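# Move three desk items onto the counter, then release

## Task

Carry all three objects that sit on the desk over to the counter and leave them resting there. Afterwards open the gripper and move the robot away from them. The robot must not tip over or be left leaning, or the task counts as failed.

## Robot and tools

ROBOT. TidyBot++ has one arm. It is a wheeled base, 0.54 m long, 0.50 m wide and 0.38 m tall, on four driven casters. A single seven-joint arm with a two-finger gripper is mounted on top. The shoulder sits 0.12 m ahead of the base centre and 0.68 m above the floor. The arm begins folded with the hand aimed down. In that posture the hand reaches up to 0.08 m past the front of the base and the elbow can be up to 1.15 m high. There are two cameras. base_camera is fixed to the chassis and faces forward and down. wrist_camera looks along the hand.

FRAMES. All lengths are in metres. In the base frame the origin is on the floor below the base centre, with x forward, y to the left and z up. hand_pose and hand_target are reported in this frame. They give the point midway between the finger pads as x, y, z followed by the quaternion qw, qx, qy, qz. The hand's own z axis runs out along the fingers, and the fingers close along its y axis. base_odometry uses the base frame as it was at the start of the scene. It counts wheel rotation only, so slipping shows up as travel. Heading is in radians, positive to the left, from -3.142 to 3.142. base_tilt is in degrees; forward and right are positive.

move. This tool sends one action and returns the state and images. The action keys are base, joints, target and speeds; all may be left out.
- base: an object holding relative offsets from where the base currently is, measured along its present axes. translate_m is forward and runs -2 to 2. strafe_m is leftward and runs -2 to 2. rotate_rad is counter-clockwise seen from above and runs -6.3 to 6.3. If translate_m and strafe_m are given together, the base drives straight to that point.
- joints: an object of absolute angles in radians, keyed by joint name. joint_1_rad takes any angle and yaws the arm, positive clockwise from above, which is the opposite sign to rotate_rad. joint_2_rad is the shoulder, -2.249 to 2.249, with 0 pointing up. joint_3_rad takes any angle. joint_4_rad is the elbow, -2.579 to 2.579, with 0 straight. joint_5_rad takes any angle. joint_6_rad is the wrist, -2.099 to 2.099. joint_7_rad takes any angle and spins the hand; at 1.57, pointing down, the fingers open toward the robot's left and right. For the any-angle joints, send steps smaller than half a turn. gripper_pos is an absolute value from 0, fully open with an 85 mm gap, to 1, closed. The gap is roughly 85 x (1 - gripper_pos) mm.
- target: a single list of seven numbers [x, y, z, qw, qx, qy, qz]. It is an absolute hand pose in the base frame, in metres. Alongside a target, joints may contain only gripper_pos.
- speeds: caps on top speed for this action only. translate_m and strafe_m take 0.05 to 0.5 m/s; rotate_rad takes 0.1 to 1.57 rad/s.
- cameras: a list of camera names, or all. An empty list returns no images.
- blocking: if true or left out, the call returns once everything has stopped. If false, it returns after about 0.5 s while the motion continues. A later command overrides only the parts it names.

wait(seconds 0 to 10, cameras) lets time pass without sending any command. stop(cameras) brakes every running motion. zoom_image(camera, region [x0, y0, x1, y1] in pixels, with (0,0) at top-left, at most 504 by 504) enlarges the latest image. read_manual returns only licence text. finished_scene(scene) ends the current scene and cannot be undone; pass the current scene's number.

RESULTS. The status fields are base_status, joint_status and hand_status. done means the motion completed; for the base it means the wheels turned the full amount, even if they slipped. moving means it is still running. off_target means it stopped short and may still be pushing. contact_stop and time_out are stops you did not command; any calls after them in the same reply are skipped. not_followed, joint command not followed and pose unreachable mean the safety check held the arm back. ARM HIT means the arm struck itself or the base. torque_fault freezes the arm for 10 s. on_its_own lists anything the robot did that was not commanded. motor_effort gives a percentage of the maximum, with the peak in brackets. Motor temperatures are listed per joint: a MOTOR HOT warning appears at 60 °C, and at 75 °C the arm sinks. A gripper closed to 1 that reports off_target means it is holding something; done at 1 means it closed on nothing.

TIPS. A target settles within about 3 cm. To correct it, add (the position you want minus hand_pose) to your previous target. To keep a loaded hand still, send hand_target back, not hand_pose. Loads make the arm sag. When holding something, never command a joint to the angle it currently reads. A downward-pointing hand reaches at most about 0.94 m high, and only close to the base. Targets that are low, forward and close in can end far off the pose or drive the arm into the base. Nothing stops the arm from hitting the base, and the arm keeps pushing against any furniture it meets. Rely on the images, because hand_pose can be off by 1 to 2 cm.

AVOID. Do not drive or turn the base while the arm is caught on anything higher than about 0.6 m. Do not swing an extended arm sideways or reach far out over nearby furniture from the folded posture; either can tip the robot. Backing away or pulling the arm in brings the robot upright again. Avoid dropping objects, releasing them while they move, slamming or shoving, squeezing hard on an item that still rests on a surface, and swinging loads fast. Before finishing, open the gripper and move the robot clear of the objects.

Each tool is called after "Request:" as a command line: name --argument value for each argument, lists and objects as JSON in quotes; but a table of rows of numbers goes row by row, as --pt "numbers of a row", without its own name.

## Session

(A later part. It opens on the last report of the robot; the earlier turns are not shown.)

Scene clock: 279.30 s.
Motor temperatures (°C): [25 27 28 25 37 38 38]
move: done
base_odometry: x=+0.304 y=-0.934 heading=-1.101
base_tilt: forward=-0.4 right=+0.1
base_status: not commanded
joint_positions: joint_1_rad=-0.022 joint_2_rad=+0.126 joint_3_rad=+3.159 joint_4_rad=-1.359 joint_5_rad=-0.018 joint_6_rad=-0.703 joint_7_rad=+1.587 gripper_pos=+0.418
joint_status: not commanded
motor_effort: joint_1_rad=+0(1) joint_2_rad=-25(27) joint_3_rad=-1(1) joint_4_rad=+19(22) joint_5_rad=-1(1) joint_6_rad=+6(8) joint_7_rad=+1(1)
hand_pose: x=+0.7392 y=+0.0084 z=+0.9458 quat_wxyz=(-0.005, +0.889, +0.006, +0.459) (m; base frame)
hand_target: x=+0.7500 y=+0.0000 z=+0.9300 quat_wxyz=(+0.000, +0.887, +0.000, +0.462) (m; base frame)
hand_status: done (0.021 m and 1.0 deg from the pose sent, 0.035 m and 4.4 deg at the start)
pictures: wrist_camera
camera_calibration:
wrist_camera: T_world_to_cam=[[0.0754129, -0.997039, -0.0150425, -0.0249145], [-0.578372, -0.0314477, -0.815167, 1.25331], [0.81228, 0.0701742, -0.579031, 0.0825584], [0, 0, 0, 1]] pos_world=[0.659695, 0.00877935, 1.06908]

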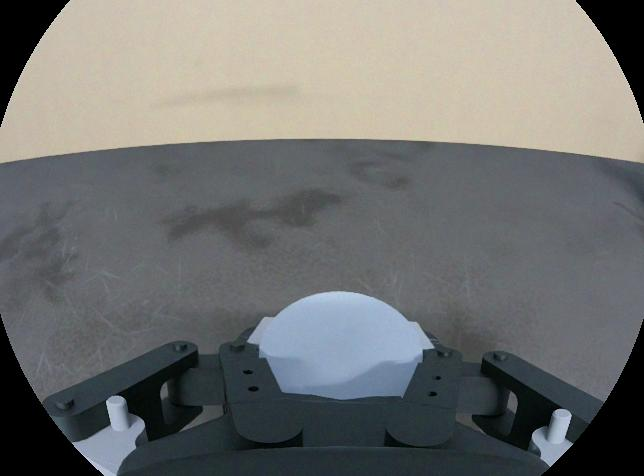

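Request:
move --target '[0.75, 0.0, 0.92, 0, 0.887, 0, 0.4617]' --cameras '["wrist_camera"]'

Scene clock: 287.37 s.
Motor temperatures (°C): [25 27 27 25 37 38 38]
move: off_target
base_odometry: x=+0.304 y=-0.934 heading=-1.101
base_tilt: forward=-0.3 right=+0.0
base_status: not commanded
joint_positions: joint_1_rad=-0.022 joint_2_rad=+0.126 joint_3_rad=+3.159 joint_4_rad=-1.379 joint_5_rad=-0.018 joint_6_rad=-0.657 joint_7_rad=+1.587 gripper_pos=+0.418
joint_status: not commanded
motor_effort: joint_1_rad=+0(0) joint_2_rad=-23(26) joint_3_rad=-1(1) joint_4_rad=+18(19) joint_5_rad=-1(1) joint_6_rad=+6(7) joint_7_rad=+1(1)
hand_pose: x=+0.7443 y=+0.0082 z=+0.9464 quat_wxyz=(-0.004, +0.882, +0.006, +0.471) (m; base frame)
hand_target: x=+0.7500 y=+0.0000 z=+0.9200 quat_wxyz=(+0.000, +0.887, +0.000, +0.462) (m; base frame)
hand_status: off_target (0.028 m and 1.4 deg from the pose sent, 0.029 m and 1.0 deg at the start)
pictures: wrist_camera
camera_calibration:
wrist_camera: T_world_to_cam=[[0.075087, -0.99709, -0.0131714, -0.0269614], [-0.556602, -0.0309487, -0.830202, 1.2548], [0.827379, 0.0696686, -0.557306, 0.046952], [0, 0, 0, 1]] pos_world=[0.6616, 0.00868029, 1.06755]

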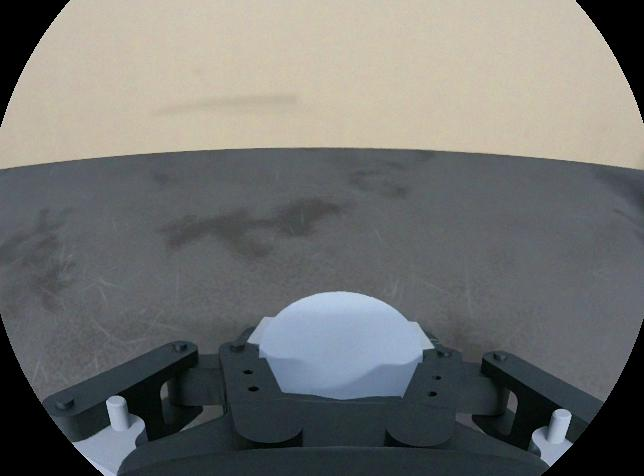

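Request:
move --target '[0.745, 0.0, 0.934, 0, 0.89, 0, 0.456]' --cameras '[]'

Request:
move --joints '{"gripper_pos": 0.3}' --cameras '["wrist_camera"]'

Request:
move --joints '{"gripper_pos": 0.0}' --cameras '["wrist_camera"]'

Scene clock: 294.33 s.
Motor temperatures (°C): [25 27 27 25 37 38 38]
move: done
base_odometry: x=+0.304 y=-0.934 heading=-1.101
base_tilt: forward=-0.4 right=+0.1
base_status: not commanded
joint_positions: joint_1_rad=-0.022 joint_2_rad=+0.126 joint_3_rad=+3.159 joint_4_rad=-1.375 joint_5_rad=-0.018 joint_6_rad=-0.665 joint_7_rad=+1.587 gripper_pos=+0.418
joint_status: not commanded
motor_effort: joint_1_rad=+0(0) joint_2_rad=-24(26) joint_3_rad=+0(1) joint_4_rad=+18(20) joint_5_rad=-1(1) joint_6_rad=+6(7) joint_7_rad=+1(1)
hand_pose: x=+0.7436 y=+0.0082 z=+0.9466 quat_wxyz=(-0.004, +0.883, +0.006, +0.469) (m; base frame)
hand_target: x=+0.7450 y=+0.0000 z=+0.9340 quat_wxyz=(+0.000, +0.890, +0.000, +0.456) (m; base frame)
hand_status: done (0.015 m and 1.9 deg from the pose sent, 0.015 m and 2.1 deg at the start)
pictures: none
No camera images: "cameras" was empty.

Scene clock: 295.20 s.
Motor temperatures (°C): [25 27 27 25 37 38 38]
move: done
base_odometry: x=+0.304 y=-0.934 heading=-1.101
base_tilt: forward=-0.3 right=+0.1
base_status: not commanded
joint_positions: joint_1_rad=-0.022 joint_2_rad=+0.134 joint_3_rad=+3.159 joint_4_rad=-1.375 joint_5_rad=-0.018 joint_6_rad=-0.665 joint_7_rad=+1.587 gripper_pos=+0.300
joint_status: all done
motor_effort: joint_1_rad=+0(0) joint_2_rad=-28(29) joint_3_rad=+0(1) joint_4_rad=+21(22) joint_5_rad=-1(1) joint_6_rad=+8(8) joint_7_rad=+1(1)
hand_pose: x=+0.7457 y=+0.0083 z=+0.9417 quat_wxyz=(-0.004, +0.885, +0.006, +0.465) (m; base frame)
hand_target: x=+0.7450 y=+0.0000 z=+0.9340 quat_wxyz=(+0.000, +0.890, +0.000, +0.456) (m; base frame)
hand_status: not commanded
pictures: wrist_camera
camera_calibration:
wrist_camera: T_world_to_cam=[[0.0749635, -0.99709, -0.013829, -0.0263402], [-0.566289, -0.0311518, -0.823618, 1.25265], [0.820791, 0.0695725, -0.566976, 0.0571858], [0, 0, 0, 1]] pos_world=[0.664398, 0.00878019, 1.06376]

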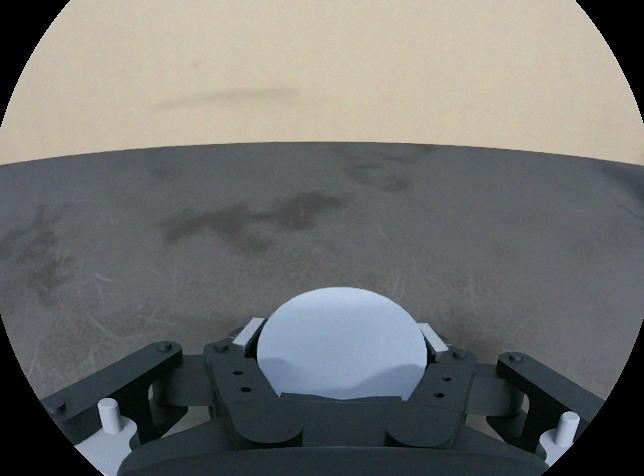

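Scene clock: 295.90 s.
Motor temperatures (°C): [25 27 27 25 37 38 38]
move: done
base_odometry: x=+0.304 y=-0.934 heading=-1.101
base_tilt: forward=-0.3 right=+0.1
base_status: not commanded
joint_positions: joint_1_rad=-0.022 joint_2_rad=+0.134 joint_3_rad=+3.159 joint_4_rad=-1.375 joint_5_rad=-0.018 joint_6_rad=-0.665 joint_7_rad=+1.587 gripper_pos=+0.000
joint_status: all done
motor_effort: joint_1_rad=+0(0) joint_2_rad=-28(28) joint_3_rad=+0(2) joint_4_rad=+21(22) joint_5_rad=-1(1) joint_6_rad=+8(8) joint_7_rad=+0(1)
hand_pose: x=+0.7457 y=+0.0083 z=+0.9417 quat_wxyz=(-0.004, +0.885, +0.006, +0.465) (m; base frame)
hand_target: x=+0.7450 y=+0.0000 z=+0.9340 quat_wxyz=(+0.000, +0.890, +0.000, +0.456) (m; base frame)
hand_status: not commanded
pictures: wrist_camera
camera_calibration:
wrist_camera: T_world_to_cam=[[0.0749635, -0.99709, -0.013829, -0.0263402], [-0.566289, -0.0311518, -0.823618, 1.25265], [0.820791, 0.0695725, -0.566976, 0.0571858], [0, 0, 0, 1]] pos_world=[0.664398, 0.00878019, 1.06376]

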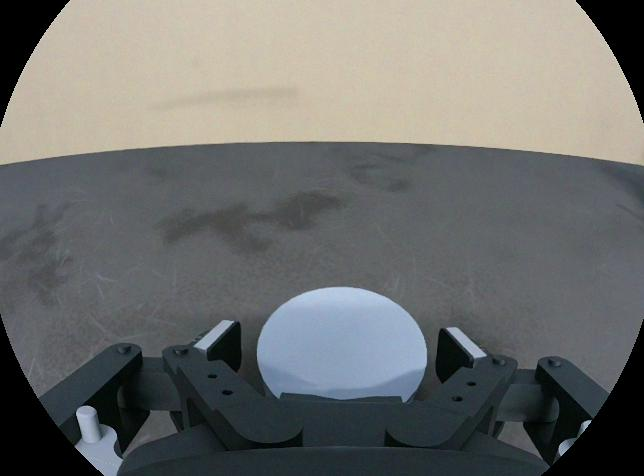

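Request:
move --target '[0.67, 0.0, 0.995, 0, 0.89, 0, 0.456]' --cameras '["wrist_camera"]'

Request:
move --target '[0.58, 0.0, 1.12, 0, 0.887, 0, 0.4617]' --cameras '["wrist_camera"]'

Scene clock: 305.50 s.
Motor temperatures (°C): [25 27 27 25 37 38 38]
move: done
base_odometry: x=+0.304 y=-0.934 heading=-1.101
base_tilt: forward=-0.3 right=+0.1
base_status: not commanded
joint_positions: joint_1_rad=-0.022 joint_2_rad=-0.006 joint_3_rad=+3.159 joint_4_rad=-1.371 joint_5_rad=-0.018 joint_6_rad=-0.813 joint_7_rad=+1.587 gripper_pos=+0.000
joint_status: not commanded
motor_effort: joint_1_rad=+0(0) joint_2_rad=-22(31) joint_3_rad=-1(2) joint_4_rad=+21(23) joint_5_rad=+0(1) joint_6_rad=+8(8) joint_7_rad=+0(1)
hand_pose: x=+0.6800 y=+0.0078 z=+0.9895 quat_wxyz=(-0.006, +0.886, +0.007, +0.464) (m; base frame)
hand_target: x=+0.6699 y=+0.0000 z=+0.9949 quat_wxyz=(+0.000, +0.890, +0.000, +0.456) (m; base frame)
hand_status: done (0.014 m and 1.4 deg from the pose sent, 0.093 m and 1.5 deg at the start)
pictures: wrist_camera
camera_calibration:
wrist_camera: T_world_to_cam=[[0.0773488, -0.996873, -0.0161968, -0.0204857], [-0.56934, -0.0308281, -0.821524, 1.25482], [0.818456, 0.0727654, -0.569944, 0.142711], [0, 0, 0, 1]] pos_world=[0.599198, 0.00787749, 1.11187]

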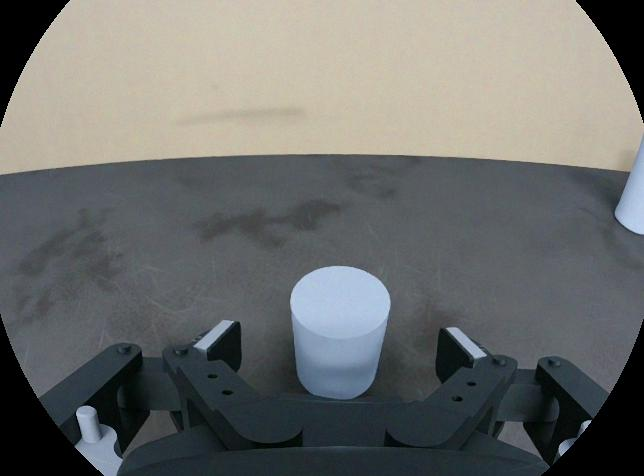

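Scene clock: 307.37 s.
Motor temperatures (°C): [25 27 27 25 37 38 38]
move: done
base_odometry: x=+0.304 y=-0.934 heading=-1.101
base_tilt: forward=-0.3 right=+0.1
base_status: not commanded
joint_positions: joint_1_rad=-0.022 joint_2_rad=-0.077 joint_3_rad=+3.159 joint_4_rad=-1.007 joint_5_rad=-0.018 joint_6_rad=-1.241 joint_7_rad=+1.587 gripper_pos=+0.000
joint_status: not commanded
motor_effort: joint_1_rad=+0(0) joint_2_rad=-16(24) joint_3_rad=+0(1) joint_4_rad=+17(23) joint_5_rad=+0(1) joint_6_rad=+7(8) joint_7_rad=+1(1)
hand_pose: x=+0.5957 y=+0.0081 z=+1.1138 quat_wxyz=(-0.007, +0.884, +0.010, +0.467) (m; base frame)
hand_target: x=+0.5800 y=+0.0000 z=+1.1200 quat_wxyz=(+0.000, +0.887, +0.000, +0.462) (m; base frame)
hand_status: done (0.019 m and 1.5 deg from the pose sent, 0.165 m and 1.0 deg at the start)
pictures: wrist_camera
camera_calibration:
wrist_camera: T_world_to_cam=[[0.084315, -0.996343, -0.0138454, -0.0183921], [-0.563223, -0.0361909, -0.825512, 1.30975], [0.821992, 0.0774011, -0.564215, 0.274004], [0, 0, 0, 1]] pos_world=[0.514004, 0.00786813, 1.23556]

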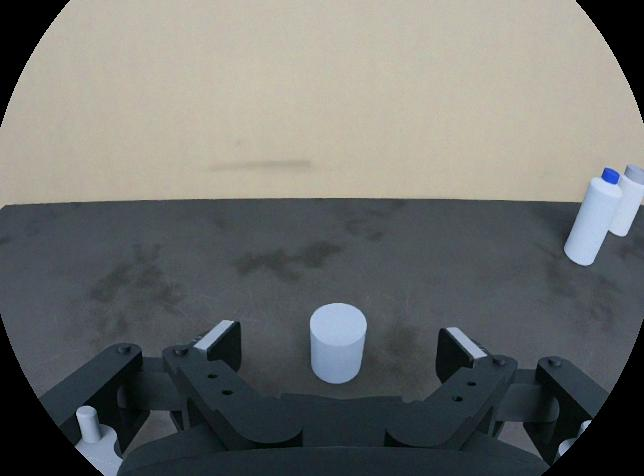

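Request:
move --base '{"translate_m": -0.8}' --cameras '[]'

Request:
move --base '{"rotate_rad": 3.141}' --cameras '[]'

Request:
move --base '{"translate_m": 1.58, "strafe_m": -0.11}' --cameras '["wrist_camera"]'

Scene clock: 327.77 s.
Motor temperatures (°C): [25 27 27 25 37 38 38]
move: done
base_odometry: x=-0.058 y=-0.220 heading=-1.101
base_tilt: forward=-0.3 right=+0.0
base_status: done
joint_positions: joint_1_rad=-0.022 joint_2_rad=-0.086 joint_3_rad=+3.159 joint_4_rad=-1.006 joint_5_rad=-0.018 joint_6_rad=-1.247 joint_7_rad=+1.587 gripper_pos=+0.000
joint_status: not commanded
motor_effort: joint_1_rad=+0(2) joint_2_rad=-16(21) joint_3_rad=+0(2) joint_4_rad=+18(19) joint_5_rad=-1(2) joint_6_rad=+8(8) joint_7_rad=+1(1)
hand_pose: x=+0.5909 y=+0.0079 z=+1.1166 quat_wxyz=(-0.007, +0.884, +0.010, +0.468) (m; base frame)
hand_target: x=+0.5800 y=+0.0000 z=+1.1200 quat_wxyz=(+0.000, +0.887, +0.000, +0.462) (m; base frame)
hand_status: not commanded
pictures: none
No camera images: "cameras" was empty.

Scene clock: 331.10 s.
Motor temperatures (°C): [25 27 27 25 37 38 38]
move: done
base_odometry: x=-0.058 y=-0.220 heading=+2.039
base_tilt: forward=-0.4 right=+0.0
base_status: done
joint_positions: joint_1_rad=-0.022 joint_2_rad=-0.086 joint_3_rad=+3.160 joint_4_rad=-1.006 joint_5_rad=-0.017 joint_6_rad=-1.247 joint_7_rad=+1.587 gripper_pos=+0.000
joint_status: not commanded
motor_effort: joint_1_rad=+0(2) joint_2_rad=-16(19) joint_3_rad=-1(4) joint_4_rad=+18(20) joint_5_rad=+0(2) joint_6_rad=+8(8) joint_7_rad=+1(1)
hand_pose: x=+0.5910 y=+0.0074 z=+1.1166 quat_wxyz=(-0.006, +0.884, +0.010, +0.468) (m; base frame)
hand_target: x=+0.5800 y=+0.0000 z=+1.1200 quat_wxyz=(+0.000, +0.887, +0.000, +0.462) (m; base frame)
hand_status: not commanded
pictures: none
No camera images: "cameras" was empty.

Scene clock: 335.40 s.
Motor temperatures (°C): [25 27 27 25 37 38 38]
move: done
base_odometry: x=-0.673 y=+1.239 heading=+2.040
base_tilt: forward=-0.4 right=+0.0
base_status: done
joint_positions: joint_1_rad=-0.022 joint_2_rad=-0.085 joint_3_rad=+3.160 joint_4_rad=-1.006 joint_5_rad=-0.017 joint_6_rad=-1.247 joint_7_rad=+1.587 gripper_pos=+0.000
joint_status: not commanded
motor_effort: joint_1_rad=+0(1) joint_2_rad=-16(19) joint_3_rad=+0(2) joint_4_rad=+18(19) joint_5_rad=+0(1) joint_6_rad=+8(8) joint_7_rad=+1(1)
hand_pose: x=+0.5912 y=+0.0074 z=+1.1163 quat_wxyz=(-0.006, +0.884, +0.010, +0.468) (m; base frame)
hand_target: x=+0.5800 y=+0.0000 z=+1.1200 quat_wxyz=(+0.000, +0.887, +0.000, +0.462) (m; base frame)
hand_status: not commanded
pictures: wrist_camera
camera_calibration:
wrist_camera: T_world_to_cam=[[0.0831291, -0.996445, -0.0136648, -0.0182705], [-0.561466, -0.0355033, -0.826738, 1.30954], [0.823313, 0.0763983, -0.562422, 0.276415], [0, 0, 0, 1]] pos_world=[0.509204, 0.00716971, 1.23786]

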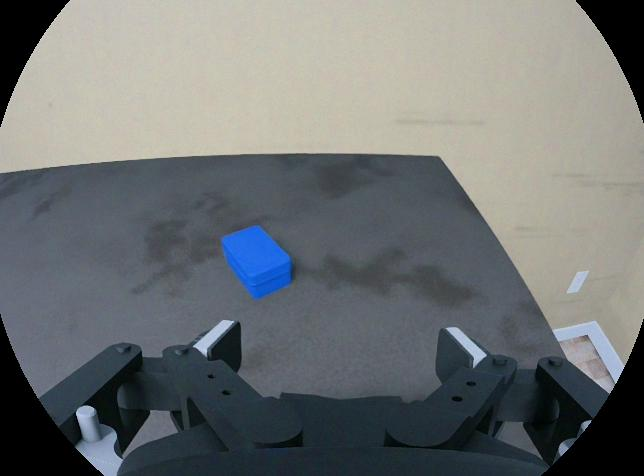

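Request:
move --base '{"translate_m": 0.14, "strafe_m": 0.06}' --cameras '["base_camera"]'

Request:
move --target '[0.64, 0.03, 1.07, -0.0979, 0.9017, 0.3105, 0.2843]'

Scene clock: 378.33 s.
Motor temperatures (°C): [25 27 27 25 37 38 38]
move: done
base_odometry: x=-0.790 y=+1.337 heading=+2.040
base_tilt: forward=-0.4 right=+0.1
base_status: done
joint_positions: joint_1_rad=-0.022 joint_2_rad=-0.078 joint_3_rad=+3.160 joint_4_rad=-1.005 joint_5_rad=-0.017 joint_6_rad=-1.248 joint_7_rad=+1.587 gripper_pos=+0.000
joint_status: not commanded
motor_effort: joint_1_rad=+0(1) joint_2_rad=-16(21) joint_3_rad=-1(3) joint_4_rad=+18(20) joint_5_rad=+0(2) joint_6_rad=+8(9) joint_7_rad=+1(1)
hand_pose: x=+0.5942 y=+0.0075 z=+1.1129 quat_wxyz=(-0.006, +0.886, +0.010, +0.464) (m; base frame)
hand_target: x=+0.5800 y=+0.0000 z=+1.1200 quat_wxyz=(+0.000, +0.887, +0.000, +0.462) (m; base frame)
hand_status: not commanded
pictures: base_camera

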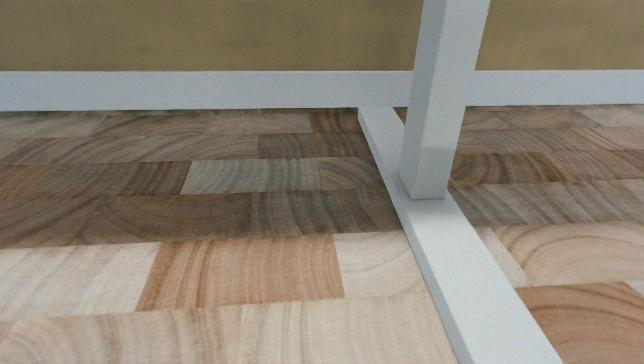

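Scene clock: 389.17 s.
Motor temperatures (°C): [25 27 27 25 37 38 38]
move: time_out
base_odometry: x=-0.790 y=+1.337 heading=+2.040
base_tilt: forward=-0.4 right=+0.1
base_status: not commanded
joint_positions: joint_1_rad=+0.174 joint_2_rad=+0.560 joint_3_rad=+2.937 joint_4_rad=-0.017 joint_5_rad=-0.309 joint_6_rad=-2.063 joint_7_rad=+2.022 gripper_pos=+0.000
joint_status: not commanded
motor_effort: joint_1_rad=+0(8) joint_2_rad=-32(60) joint_3_rad=-2(5) joint_4_rad=+11(20) joint_5_rad=-2(5) joint_6_rad=+5(8) joint_7_rad=+1(1)
hand_pose: x=+0.6473 y=+0.0456 z=+1.0489 quat_wxyz=(-0.103, +0.904, +0.301, +0.285) (m; base frame)
hand_target: x=+0.6465 y=+0.0440 z=+1.0509 quat_wxyz=(-0.101, +0.904, +0.299, +0.287) (m; base frame)
hand_status: time_out (0.027 m and 1.3 deg from the pose sent, 0.067 m and 41.8 deg at the start; a joint's target at an end of its range on 171 of 300 steps)
pictures: base_camera, wrist_camera
camera_calibration:
wrist_camera: T_world_to_cam=[[0.643147, -0.764265, -0.0475493, -0.323325], [-0.641976, -0.504306, -0.577532, 1.09889], [0.417408, 0.401963, -0.814982, 0.702164], [0, 0, 0, 1]] pos_world=[0.620317, 0.0248266, 1.19152]

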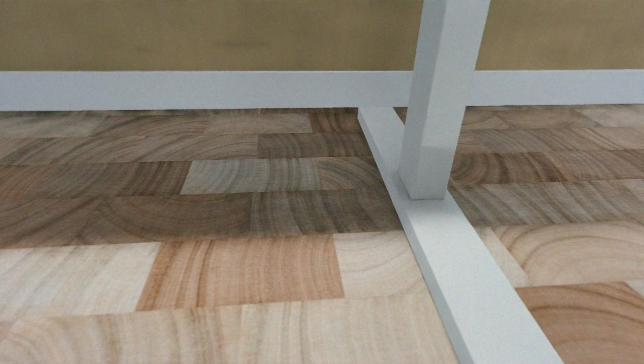

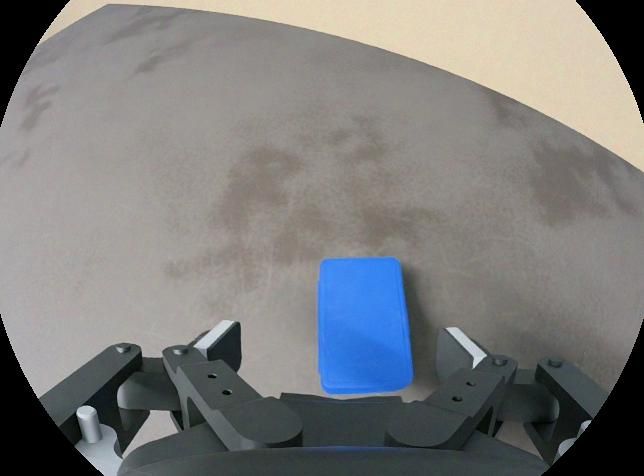

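Request:
move --target '[0.665, 0.038, 1.005, -0.0979, 0.9017, 0.3105, 0.2843]' --cameras '["wrist_camera"]'

Scene clock: 411.20 s.
Motor temperatures (°C): [25 27 27 25 37 38 38]
move: done
base_odometry: x=-0.790 y=+1.337 heading=+2.040
base_tilt: forward=-0.4 right=+0.1
base_status: not commanded
joint_positions: joint_1_rad=+0.231 joint_2_rad=+0.437 joint_3_rad=+2.937 joint_4_rad=-0.504 joint_5_rad=-0.309 joint_6_rad=-1.809 joint_7_rad=+2.137 gripper_pos=+0.000
joint_status: not commanded
motor_effort: joint_1_rad=+0(1) joint_2_rad=-32(34) joint_3_rad=-2(4) joint_4_rad=+16(16) joint_5_rad=-3(4) joint_6_rad=+4(5) joint_7_rad=+1(1)
hand_pose: x=+0.6592 y=+0.0433 z=+0.9846 quat_wxyz=(-0.113, +0.914, +0.302, +0.244) (m; base frame)
hand_target: x=+0.6650 y=+0.0380 z=+1.0050 quat_wxyz=(-0.098, +0.902, +0.311, +0.284) (m; base frame)
hand_status: done (0.022 m and 5.2 deg from the pose sent, 0.048 m and 1.3 deg at the start)
pictures: wrist_camera
camera_calibration:
wrist_camera: T_world_to_cam=[[0.645342, -0.758105, -0.0938639, -0.291907], [-0.682808, -0.517377, -0.515843, 1.03492], [0.3425, 0.396986, -0.851525, 0.731319], [0, 0, 0, 1]] pos_world=[0.644553, 0.0238223, 1.12919]

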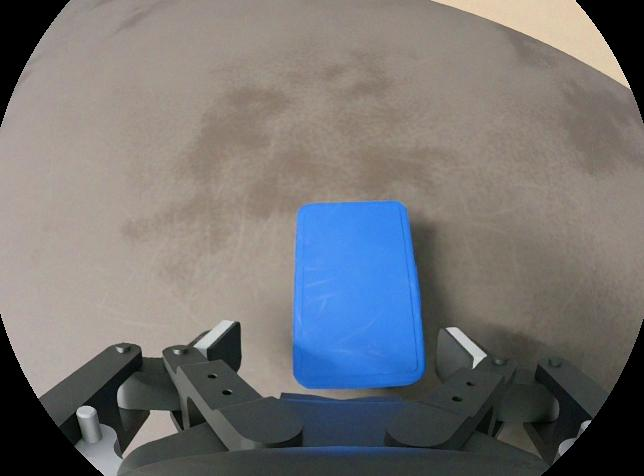

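Request:
move --target '[0.692, 0.052, 0.975, -0.0979, 0.9017, 0.3105, 0.2843]' --cameras '["wrist_camera"]'

Scene clock: 420.93 s.
Motor temperatures (°C): [25 28 27 25 37 38 38]
move: done
base_odometry: x=-0.790 y=+1.337 heading=+2.040
base_tilt: forward=-0.3 right=+0.1
base_status: not commanded
joint_positions: joint_1_rad=+0.226 joint_2_rad=+0.434 joint_3_rad=+2.937 joint_4_rad=-0.598 joint_5_rad=-0.309 joint_6_rad=-1.697 joint_7_rad=+2.147 gripper_pos=+0.000
joint_status: not commanded
motor_effort: joint_1_rad=+0(1) joint_2_rad=-34(35) joint_3_rad=-2(3) joint_4_rad=+16(17) joint_5_rad=-3(4) joint_6_rad=+4(4) joint_7_rad=+1(1)
hand_pose: x=+0.6811 y=+0.0491 z=+0.9648 quat_wxyz=(-0.115, +0.914, +0.295, +0.255) (m; base frame)
hand_target: x=+0.6920 y=+0.0520 z=+0.9750 quat_wxyz=(-0.098, +0.902, +0.311, +0.284) (m; base frame)
hand_status: done (0.015 m and 4.5 deg from the pose sent, 0.035 m and 5.2 deg at the start)
pictures: wrist_camera
camera_calibration:
wrist_camera: T_world_to_cam=[[0.635096, -0.766744, -0.0935767, -0.29643], [-0.681695, -0.499393, -0.534696, 1.05926], [0.363243, 0.403374, -0.839847, 0.678955], [0, 0, 0, 1]] pos_world=[0.663728, 0.0278286, 1.10886]

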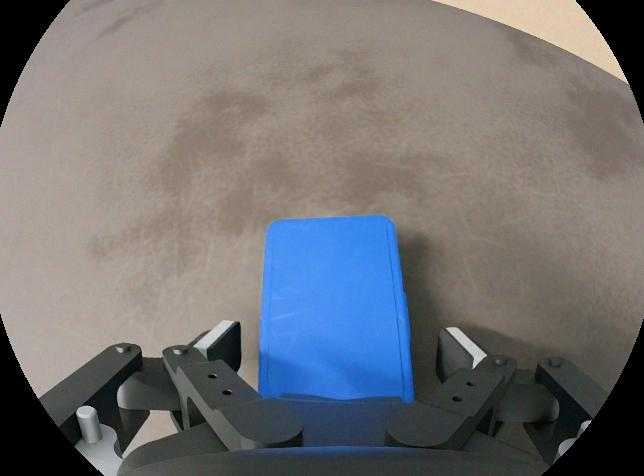

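Request:
move --target '[0.697, 0.059, 0.964, -0.0979, 0.9017, 0.3105, 0.2843]' --cameras '["wrist_camera"]'

Scene clock: 429.83 s.
Motor temperatures (°C): [25 28 27 25 37 38 38]
move: done
base_odometry: x=-0.790 y=+1.337 heading=+2.040
base_tilt: forward=-0.3 right=+0.1
base_status: not commanded
joint_positions: joint_1_rad=+0.220 joint_2_rad=+0.431 joint_3_rad=+2.937 joint_4_rad=-0.645 joint_5_rad=-0.309 joint_6_rad=-1.644 joint_7_rad=+2.151 gripper_pos=+0.000
joint_status: not commanded
motor_effort: joint_1_rad=+0(0) joint_2_rad=-34(35) joint_3_rad=-2(3) joint_4_rad=+16(17) joint_5_rad=-3(4) joint_6_rad=+4(5) joint_7_rad=+1(1)
hand_pose: x=+0.6898 y=+0.0540 z=+0.9549 quat_wxyz=(-0.116, +0.913, +0.292, +0.259) (m; base frame)
hand_target: x=+0.6970 y=+0.0590 z=+0.9640 quat_wxyz=(-0.098, +0.902, +0.311, +0.284) (m; base frame)
hand_status: done (0.013 m and 4.3 deg from the pose sent, 0.019 m and 4.5 deg at the start)
pictures: wrist_camera
camera_calibration:
wrist_camera: T_world_to_cam=[[0.632124, -0.769184, -0.0936727, -0.296812], [-0.680305, -0.49304, -0.542307, 1.06824], [0.370949, 0.406531, -0.834942, 0.655424], [0, 0, 0, 1]] pos_world=[0.671221, 0.0319303, 1.09875]

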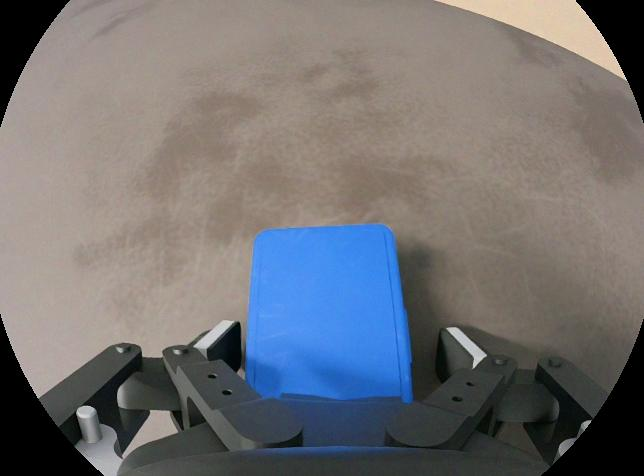

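Request:
move --target '[0.691, 0.067, 0.963, -0.0979, 0.9017, 0.3105, 0.2843]' --cameras '["wrist_camera"]'

Scene clock: 444.80 s.
Motor temperatures (°C): [25 28 27 25 37 38 38]
move: done
base_odometry: x=-0.790 y=+1.337 heading=+2.040
base_tilt: forward=-0.3 right=+0.1
base_status: not commanded
joint_positions: joint_1_rad=+0.206 joint_2_rad=+0.409 joint_3_rad=+2.945 joint_4_rad=-0.684 joint_5_rad=-0.309 joint_6_rad=-1.618 joint_7_rad=+2.151 gripper_pos=+0.000
joint_status: not commanded
motor_effort: joint_1_rad=+0(1) joint_2_rad=-33(33) joint_3_rad=-3(4) joint_4_rad=+16(17) joint_5_rad=-2(4) joint_6_rad=+4(5) joint_7_rad=+0(1)
hand_pose: x=+0.6862 y=+0.0610 z=+0.9544 quat_wxyz=(-0.113, +0.913, +0.293, +0.262) (m; base frame)
hand_target: x=+0.6910 y=+0.0670 z=+0.9630 quat_wxyz=(-0.098, +0.902, +0.311, +0.284) (m; base frame)
hand_status: done (0.012 m and 3.9 deg from the pose sent, 0.015 m and 4.3 deg at the start)
pictures: wrist_camera
camera_calibration:
wrist_camera: T_world_to_cam=[[0.633477, -0.768896, -0.086635, -0.296818], [-0.676257, -0.495759, -0.544885, 1.06884], [0.37601, 0.403759, -0.834023, 0.649229], [0, 0, 0, 1]] pos_world=[0.66672, 0.0395306, 1.09815]

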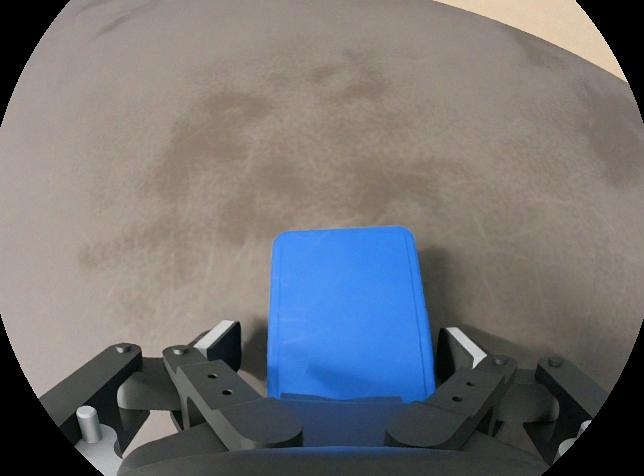

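Request:
move --joints '{"gripper_pos": 0.3}' --cameras '["wrist_camera"]'

Request:
move --joints '{"gripper_pos": 0.7}' --cameras '["wrist_camera"]'

Scene clock: 450.67 s.
Motor temperatures (°C): [25 28 27 25 37 38 38]
move: done
base_odometry: x=-0.790 y=+1.337 heading=+2.040
base_tilt: forward=-0.3 right=+0.0
base_status: not commanded
joint_positions: joint_1_rad=+0.206 joint_2_rad=+0.400 joint_3_rad=+2.946 joint_4_rad=-0.684 joint_5_rad=-0.309 joint_6_rad=-1.612 joint_7_rad=+2.151 gripper_pos=+0.300
joint_status: all done
motor_effort: joint_1_rad=-1(1) joint_2_rad=-29(31) joint_3_rad=-3(3) joint_4_rad=+15(16) joint_5_rad=-3(4) joint_6_rad=+3(3) joint_7_rad=+1(1)
hand_pose: x=+0.6858 y=+0.0611 z=+0.9596 quat_wxyz=(-0.110, +0.911, +0.293, +0.268) (m; base frame)
hand_target: x=+0.6910 y=+0.0670 z=+0.9630 quat_wxyz=(-0.098, +0.902, +0.311, +0.284) (m; base frame)
hand_status: not commanded
pictures: wrist_camera
camera_calibration:
wrist_camera: T_world_to_cam=[[0.632484, -0.770739, -0.076975, -0.304552], [-0.670017, -0.494537, -0.553634, 1.07554], [0.38864, 0.401739, -0.829195, 0.64054], [0, 0, 0, 1]] pos_world=[0.664313, 0.0398327, 1.10314]

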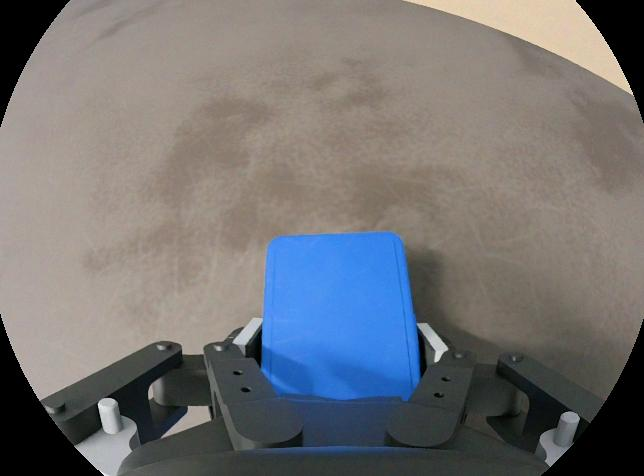

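Scene clock: 451.43 s.
Motor temperatures (°C): [25 28 27 25 37 38 38]
move: off_target
base_odometry: x=-0.790 y=+1.337 heading=+2.040
base_tilt: forward=-0.3 right=+0.1
base_status: not commanded
joint_positions: joint_1_rad=+0.205 joint_2_rad=+0.398 joint_3_rad=+2.946 joint_4_rad=-0.685 joint_5_rad=-0.309 joint_6_rad=-1.610 joint_7_rad=+2.151 gripper_pos=+0.378
joint_status: gripper_pos off_target (ended at +0.378, target +0.700)
motor_effort: joint_1_rad=+0(1) joint_2_rad=-30(32) joint_3_rad=-2(3) joint_4_rad=+14(17) joint_5_rad=-3(4) joint_6_rad=+3(5) joint_7_rad=+1(1)
hand_pose: x=+0.6853 y=+0.0617 z=+0.9610 quat_wxyz=(-0.110, +0.911, +0.293, +0.269) (m; base frame)
hand_target: x=+0.6910 y=+0.0670 z=+0.9630 quat_wxyz=(-0.098, +0.902, +0.311, +0.284) (m; base frame)
hand_status: not commanded
pictures: wrist_camera
camera_calibration:
wrist_camera: T_world_to_cam=[[0.632985, -0.770547, -0.0747442, -0.306161], [-0.668145, -0.49498, -0.555498, 1.07672], [0.391041, 0.401562, -0.828152, 0.639027], [0, 0, 0, 1]] pos_world=[0.663313, 0.0404326, 1.10444]

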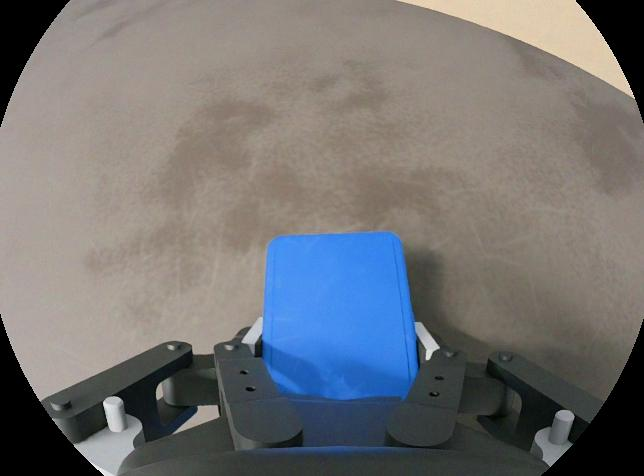

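Request:
move --target '[0.66, 0.045, 1.02, -0.0979, 0.9017, 0.3105, 0.2843]' --cameras '["wrist_camera"]'

Request:
move --target '[0.58, 0.02, 1.05, -0.0979, 0.9017, 0.3105, 0.2843]' --cameras '["wrist_camera"]'

Scene clock: 462.27 s.
Motor temperatures (°C): [25 28 27 25 37 38 38]
move: done
base_odometry: x=-0.790 y=+1.337 heading=+2.040
base_tilt: forward=-0.4 right=+0.1
base_status: not commanded
joint_positions: joint_1_rad=+0.209 joint_2_rad=+0.419 joint_3_rad=+2.946 joint_4_rad=-0.454 joint_5_rad=-0.309 joint_6_rad=-1.761 joint_7_rad=+2.151 gripper_pos=+0.378
joint_status: not commanded
motor_effort: joint_1_rad=+0(1) joint_2_rad=-32(35) joint_3_rad=-3(3) joint_4_rad=+16(18) joint_5_rad=-3(4) joint_6_rad=+5(6) joint_7_rad=+0(1)
hand_pose: x=+0.6702 y=+0.0521 z=+1.0186 quat_wxyz=(-0.092, +0.898, +0.313, +0.295) (m; base frame)
hand_target: x=+0.6600 y=+0.0450 z=+1.0200 quat_wxyz=(-0.098, +0.902, +0.311, +0.284) (m; base frame)
hand_status: done (0.013 m and 1.5 deg from the pose sent, 0.066 m and 3.1 deg at the start)
pictures: wrist_camera
camera_calibration:
wrist_camera: T_world_to_cam=[[0.657132, -0.753675, -0.0123374, -0.380346], [-0.614848, -0.526477, -0.587183, 1.09211], [0.43605, 0.393443, -0.80936, 0.647607], [0, 0, 0, 1]] pos_world=[0.639032, 0.0335194, 1.16073]

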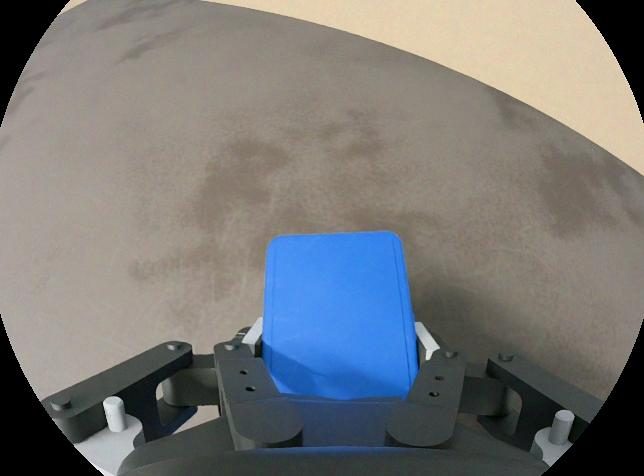

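Scene clock: 463.70 s.
Motor temperatures (°C): [25 28 27 25 37 38 38]
move: done
base_odometry: x=-0.790 y=+1.337 heading=+2.040
base_tilt: forward=-0.3 right=+0.0
base_status: not commanded
joint_positions: joint_1_rad=+0.331 joint_2_rad=+0.272 joint_3_rad=+2.993 joint_4_rad=-0.543 joint_5_rad=-0.400 joint_6_rad=-1.830 joint_7_rad=+2.173 gripper_pos=+0.378
joint_status: not commanded
motor_effort: joint_1_rad=+0(1) joint_2_rad=-26(34) joint_3_rad=-2(3) joint_4_rad=+15(17) joint_5_rad=-4(4) joint_6_rad=+5(6) joint_7_rad=+1(1)
hand_pose: x=+0.6010 y=+0.0145 z=+1.0528 quat_wxyz=(-0.084, +0.907, +0.285, +0.299) (m; base frame)
hand_target: x=+0.5800 y=+0.0200 z=+1.0500 quat_wxyz=(-0.098, +0.902, +0.311, +0.284) (m; base frame)
hand_status: done (0.022 m and 3.8 deg from the pose sent, 0.101 m and 1.5 deg at the start)
pictures: wrist_camera
camera_calibration:
wrist_camera: T_world_to_cam=[[0.609924, -0.792372, -0.0117955, -0.334413], [-0.644117, -0.487025, -0.589847, 1.06965], [0.461634, 0.367359, -0.807429, 0.703139], [0, 0, 0, 1]] pos_world=[0.568355, -0.00233782, 1.19472]

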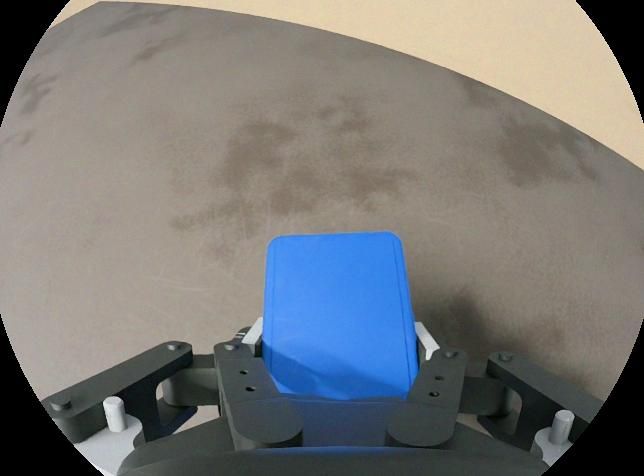

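Request:
move --base '{"translate_m": -1.0}' --cameras '[]'

Request:
move --base '{"rotate_rad": 3.141}' --speeds '{"rotate_rad": 1.0}' --cameras '[]'

Request:
move --base '{"translate_m": 1.43, "strafe_m": 0.12}'

Scene clock: 484.30 s.
Motor temperatures (°C): [25 28 27 25 37 38 38]
move: done
base_odometry: x=-0.338 y=+0.445 heading=+2.040
base_tilt: forward=-0.3 right=+0.1
base_status: done
joint_positions: joint_1_rad=+0.332 joint_2_rad=+0.268 joint_3_rad=+2.994 joint_4_rad=-0.545 joint_5_rad=-0.402 joint_6_rad=-1.836 joint_7_rad=+2.173 gripper_pos=+0.378
joint_status: not commanded
motor_effort: joint_1_rad=+0(1) joint_2_rad=-26(31) joint_3_rad=-2(3) joint_4_rad=+14(16) joint_5_rad=-4(4) joint_6_rad=+5(6) joint_7_rad=+0(1)
hand_pose: x=+0.5980 y=+0.0149 z=+1.0529 quat_wxyz=(-0.084, +0.907, +0.286, +0.298) (m; base frame)
hand_target: x=+0.5800 y=+0.0200 z=+1.0500 quat_wxyz=(-0.098, +0.902, +0.311, +0.284) (m; base frame)
hand_status: not commanded
pictures: none
No camera images: "cameras" was empty.

Scene clock: 488.43 s.
Motor temperatures (°C): [25 28 27 25 37 38 38]
move: done
base_odometry: x=-0.338 y=+0.445 heading=-1.103
base_tilt: forward=-0.3 right=+0.0
base_status: done
joint_positions: joint_1_rad=+0.338 joint_2_rad=+0.268 joint_3_rad=+2.997 joint_4_rad=-0.545 joint_5_rad=-0.409 joint_6_rad=-1.836 joint_7_rad=+2.173 gripper_pos=+0.378
joint_status: not commanded
motor_effort: joint_1_rad=+0(3) joint_2_rad=-25(29) joint_3_rad=-1(4) joint_4_rad=+16(16) joint_5_rad=-3(5) joint_6_rad=+5(6) joint_7_rad=+1(1)
hand_pose: x=+0.5981 y=+0.0122 z=+1.0534 quat_wxyz=(-0.085, +0.908, +0.283, +0.299) (m; base frame)
hand_target: x=+0.5800 y=+0.0200 z=+1.0500 quat_wxyz=(-0.098, +0.902, +0.311, +0.284) (m; base frame)
hand_status: not commanded
pictures: none
No camera images: "cameras" was empty.

Scene clock: 492.27 s.
Motor temperatures (°C): [25 28 27 25 37 38 38]
move: done
base_odometry: x=+0.415 y=-0.777 heading=-1.102
base_tilt: forward=-0.4 right=+0.0
base_status: done
joint_positions: joint_1_rad=+0.338 joint_2_rad=+0.268 joint_3_rad=+2.997 joint_4_rad=-0.546 joint_5_rad=-0.409 joint_6_rad=-1.837 joint_7_rad=+2.173 gripper_pos=+0.378
joint_status: not commanded
motor_effort: joint_1_rad=+0(1) joint_2_rad=-25(30) joint_3_rad=-2(3) joint_4_rad=+14(16) joint_5_rad=-3(4) joint_6_rad=+5(6) joint_7_rad=+1(1)
hand_pose: x=+0.5977 y=+0.0123 z=+1.0529 quat_wxyz=(-0.085, +0.908, +0.283, +0.298) (m; base frame)
hand_target: x=+0.5800 y=+0.0200 z=+1.0500 quat_wxyz=(-0.098, +0.902, +0.311, +0.284) (m; base frame)
hand_status: not commanded
pictures: base_camera, wrist_camera
camera_calibration:
wrist_camera: T_world_to_cam=[[0.606911, -0.794568, -0.0179105, -0.325881], [-0.648898, -0.482381, -0.588421, 1.06785], [0.458901, 0.368742, -0.808356, 0.708118], [0, 0, 0, 1]] pos_world=[0.565751, -0.0049359, 1.19492]

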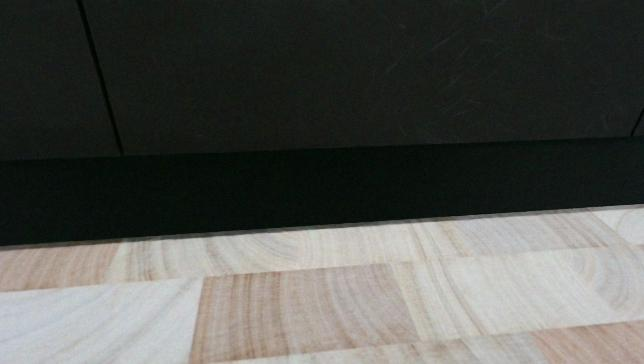

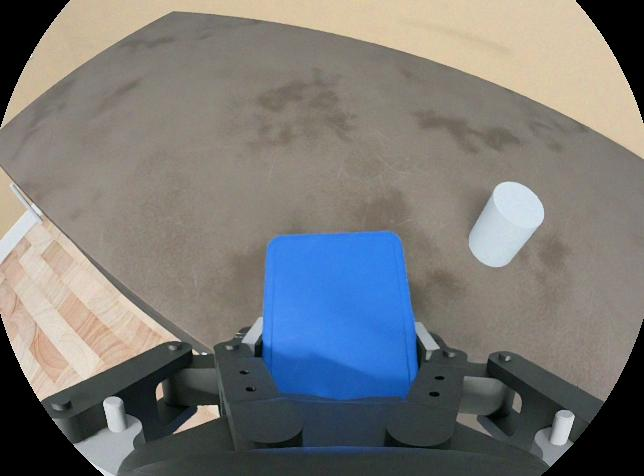

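Request:
move --base '{"rotate_rad": 0.1}'

Scene clock: 506.40 s.
Motor temperatures (°C): [25 28 27 25 37 38 38]
move: done
base_odometry: x=+0.415 y=-0.778 heading=-1.002
base_tilt: forward=-0.3 right=+0.0
base_status: done
joint_positions: joint_1_rad=+0.338 joint_2_rad=+0.268 joint_3_rad=+2.999 joint_4_rad=-0.546 joint_5_rad=-0.414 joint_6_rad=-1.837 joint_7_rad=+2.173 gripper_pos=+0.378
joint_status: not commanded
motor_effort: joint_1_rad=+0(3) joint_2_rad=-25(27) joint_3_rad=-1(3) joint_4_rad=+15(16) joint_5_rad=-3(4) joint_6_rad=+5(6) joint_7_rad=+1(1)
hand_pose: x=+0.5976 y=+0.0134 z=+1.0533 quat_wxyz=(-0.087, +0.907, +0.283, +0.298) (m; base frame)
hand_target: x=+0.5800 y=+0.0200 z=+1.0500 quat_wxyz=(-0.098, +0.902, +0.311, +0.284) (m; base frame)
hand_status: not commanded
pictures: base_camera, wrist_camera
camera_calibration:
wrist_camera: T_world_to_cam=[[0.609055, -0.792868, -0.0203146, -0.323691], [-0.647121, -0.481963, -0.590716, 1.06994], [0.458569, 0.372925, -0.806623, 0.706479], [0, 0, 0, 1]] pos_world=[0.565554, -0.0044387, 1.19532]

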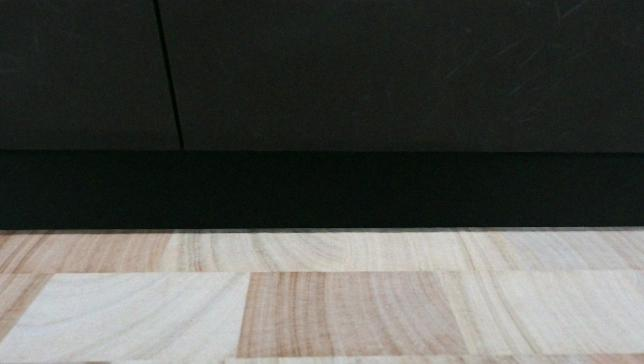

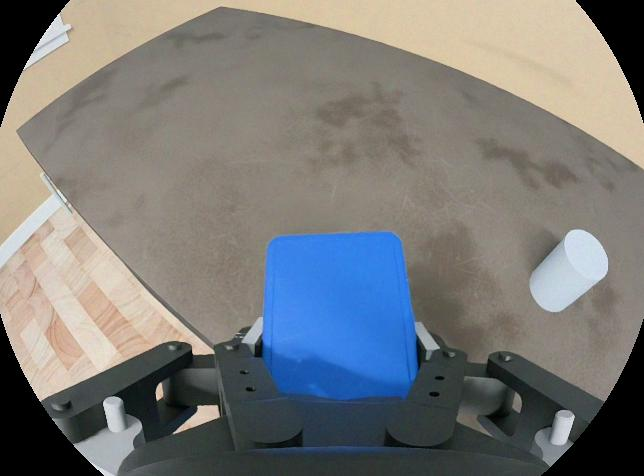

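Request:
move --base '{"translate_m": 0.16, "strafe_m": -0.02}' --cameras '[]'

Request:
move --target '[0.65, 0.05, 0.985, -0.0979, 0.9017, 0.3105, 0.2843]' --cameras '["wrist_camera"]'

Request:
move --target '[0.66, 0.055, 0.94, -0.0979, 0.9017, 0.3105, 0.2843]' --cameras '["wrist_camera"]'

Scene clock: 519.60 s.
Motor temperatures (°C): [25 28 27 24 37 38 38]
move: done
base_odometry: x=+0.484 y=-0.923 heading=-1.000
base_tilt: forward=-0.3 right=+0.0
base_status: done
joint_positions: joint_1_rad=+0.338 joint_2_rad=+0.274 joint_3_rad=+2.999 joint_4_rad=-0.548 joint_5_rad=-0.414 joint_6_rad=-1.838 joint_7_rad=+2.173 gripper_pos=+0.378
joint_status: not commanded
motor_effort: joint_1_rad=+0(1) joint_2_rad=-26(30) joint_3_rad=-2(3) joint_4_rad=+15(16) joint_5_rad=-4(4) joint_6_rad=+5(6) joint_7_rad=+1(1)
hand_pose: x=+0.5996 y=+0.0127 z=+1.0500 quat_wxyz=(-0.090, +0.908, +0.283, +0.295) (m; base frame)
hand_target: x=+0.5800 y=+0.0200 z=+1.0500 quat_wxyz=(-0.098, +0.902, +0.311, +0.284) (m; base frame)
hand_status: not commanded
pictures: none
No camera images: "cameras" was empty.

Scene clock: 520.80 s.
Motor temperatures (°C): [25 28 27 24 37 38 38]
move: done
base_odometry: x=+0.484 y=-0.923 heading=-1.000
base_tilt: forward=-0.3 right=+0.0
base_status: not commanded
joint_positions: joint_1_rad=+0.253 joint_2_rad=+0.302 joint_3_rad=+2.998 joint_4_rad=-0.740 joint_5_rad=-0.403 joint_6_rad=-1.686 joint_7_rad=+2.182 gripper_pos=+0.378
joint_status: not commanded
motor_effort: joint_1_rad=+0(1) joint_2_rad=-29(31) joint_3_rad=-2(3) joint_4_rad=+17(18) joint_5_rad=-4(4) joint_6_rad=+5(5) joint_7_rad=+1(1)
hand_pose: x=+0.6351 y=+0.0507 z=+0.9855 quat_wxyz=(-0.124, +0.911, +0.292, +0.265) (m; base frame)
hand_target: x=+0.6500 y=+0.0500 z=+0.9850 quat_wxyz=(-0.098, +0.902, +0.311, +0.284) (m; base frame)
hand_status: done (0.015 m and 4.4 deg from the pose sent, 0.090 m and 3.6 deg at the start)
pictures: wrist_camera
camera_calibration:
wrist_camera: T_world_to_cam=[[0.635661, -0.76496, -0.103789, -0.254361], [-0.674284, -0.484722, -0.557122, 1.05639], [0.375867, 0.424124, -0.823919, 0.687667], [0, 0, 0, 1]] pos_world=[0.615523, 0.0258232, 1.12872]

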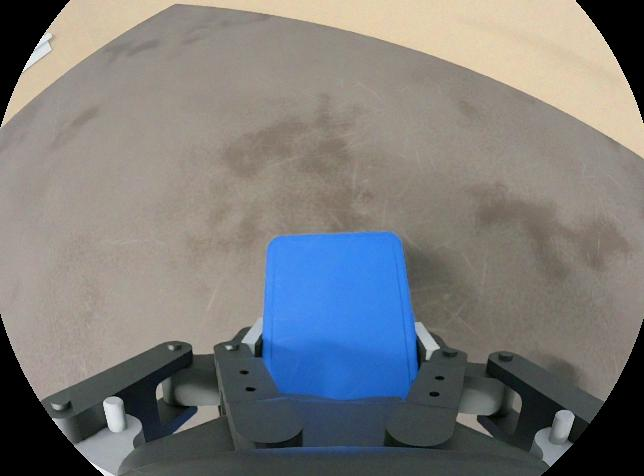

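Scene clock: 522.03 s.
Motor temperatures (°C): [25 28 27 24 37 38 38]
move: done
base_odometry: x=+0.484 y=-0.923 heading=-1.000
base_tilt: forward=-0.4 right=+0.1
base_status: not commanded
joint_positions: joint_1_rad=+0.242 joint_2_rad=+0.302 joint_3_rad=+2.999 joint_4_rad=-0.943 joint_5_rad=-0.403 joint_6_rad=-1.527 joint_7_rad=+2.242 gripper_pos=+0.378
joint_status: not commanded
motor_effort: joint_1_rad=+0(1) joint_2_rad=-30(32) joint_3_rad=-3(3) joint_4_rad=+18(19) joint_5_rad=-4(5) joint_6_rad=+4(5) joint_7_rad=+1(1)
hand_pose: x=+0.6531 y=+0.0573 z=+0.9249 quat_wxyz=(-0.133, +0.913, +0.291, +0.252) (m; base frame)
hand_target: x=+0.6600 y=+0.0550 z=+0.9400 quat_wxyz=(-0.098, +0.902, +0.311, +0.284) (m; base frame)
hand_status: done (0.017 m and 6.1 deg from the pose sent, 0.052 m and 4.4 deg at the start)
pictures: wrist_camera
camera_calibration:
wrist_camera: T_world_to_cam=[[0.636342, -0.760245, -0.130755, -0.242841], [-0.689122, -0.484064, -0.539251, 1.03111], [0.346669, 0.433255, -0.831932, 0.654088], [0, 0, 0, 1]] pos_world=[0.638338, 0.0311174, 1.06843]

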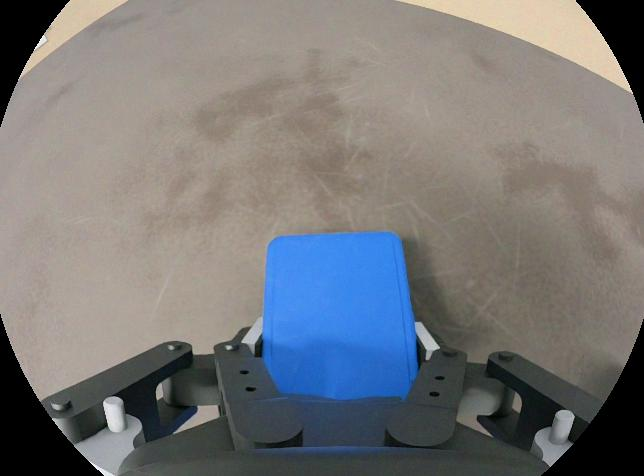

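Request:
move --target '[0.663, 0.055, 0.93, -0.0979, 0.9017, 0.3105, 0.2843]' --cameras '["wrist_camera"]'

Request:
move --target '[0.665, 0.055, 0.92, -0.0979, 0.9017, 0.3105, 0.2843]' --cameras '["wrist_camera"]'

Scene clock: 531.43 s.
Motor temperatures (°C): [25 28 27 24 37 38 38]
move: done
base_odometry: x=+0.484 y=-0.923 heading=-1.000
base_tilt: forward=-0.3 right=+0.1
base_status: not commanded
joint_positions: joint_1_rad=+0.242 joint_2_rad=+0.291 joint_3_rad=+2.999 joint_4_rad=-0.972 joint_5_rad=-0.403 joint_6_rad=-1.489 joint_7_rad=+2.257 gripper_pos=+0.378
joint_status: not commanded
motor_effort: joint_1_rad=+0(0) joint_2_rad=-29(31) joint_3_rad=-2(3) joint_4_rad=+17(19) joint_5_rad=-4(5) joint_6_rad=+4(4) joint_7_rad=+1(1)
hand_pose: x=+0.6569 y=+0.0572 z=+0.9228 quat_wxyz=(-0.128, +0.911, +0.292, +0.261) (m; base frame)
hand_target: x=+0.6630 y=+0.0550 z=+0.9300 quat_wxyz=(-0.098, +0.902, +0.311, +0.284) (m; base frame)
hand_status: done (0.010 m and 4.9 deg from the pose sent, 0.011 m and 6.1 deg at the start)
pictures: wrist_camera
camera_calibration:
wrist_camera: T_world_to_cam=[[0.637493, -0.762028, -0.113645, -0.261983], [-0.678149, -0.484971, -0.552193, 1.03738], [0.365672, 0.429087, -0.825935, 0.633298], [0, 0, 0, 1]] pos_world=[0.638931, 0.0317197, 1.06612]

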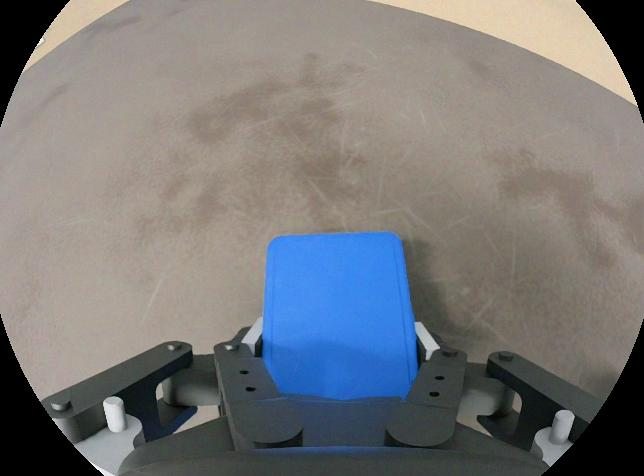

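Scene clock: 532.10 s.
Motor temperatures (°C): [25 28 27 24 37 38 38]
move: done
base_odometry: x=+0.484 y=-0.923 heading=-1.000
base_tilt: forward=-0.3 right=+0.1
base_status: not commanded
joint_positions: joint_1_rad=+0.242 joint_2_rad=+0.277 joint_3_rad=+2.999 joint_4_rad=-1.001 joint_5_rad=-0.403 joint_6_rad=-1.454 joint_7_rad=+2.271 gripper_pos=+0.378
joint_status: not commanded
motor_effort: joint_1_rad=+0(0) joint_2_rad=-26(29) joint_3_rad=-2(3) joint_4_rad=+16(17) joint_5_rad=-3(4) joint_6_rad=+4(4) joint_7_rad=+0(1)
hand_pose: x=+0.6585 y=+0.0575 z=+0.9220 quat_wxyz=(-0.122, +0.909, +0.294, +0.270) (m; base frame)
hand_target: x=+0.6650 y=+0.0550 z=+0.9200 quat_wxyz=(-0.098, +0.902, +0.311, +0.284) (m; base frame)
hand_status: done (0.007 m and 3.8 deg from the pose sent, 0.009 m and 4.9 deg at the start)
pictures: wrist_camera
camera_calibration:
wrist_camera: T_world_to_cam=[[0.638671, -0.763491, -0.0958167, -0.280011], [-0.666829, -0.487025, -0.564044, 1.04164], [0.383977, 0.424132, -0.820167, 0.614893], [0, 0, 0, 1]] pos_world=[0.637324, 0.0327218, 1.06501]

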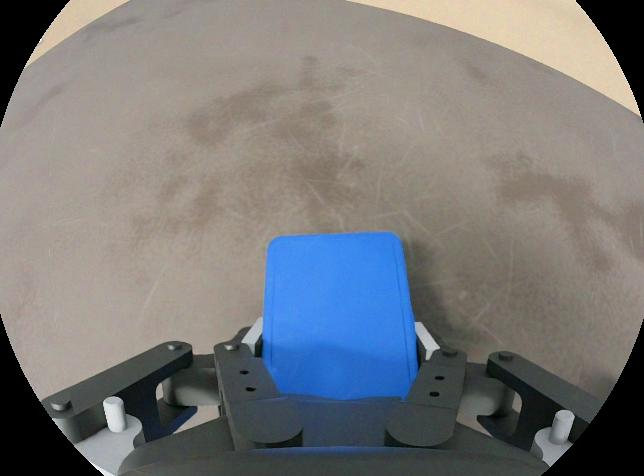

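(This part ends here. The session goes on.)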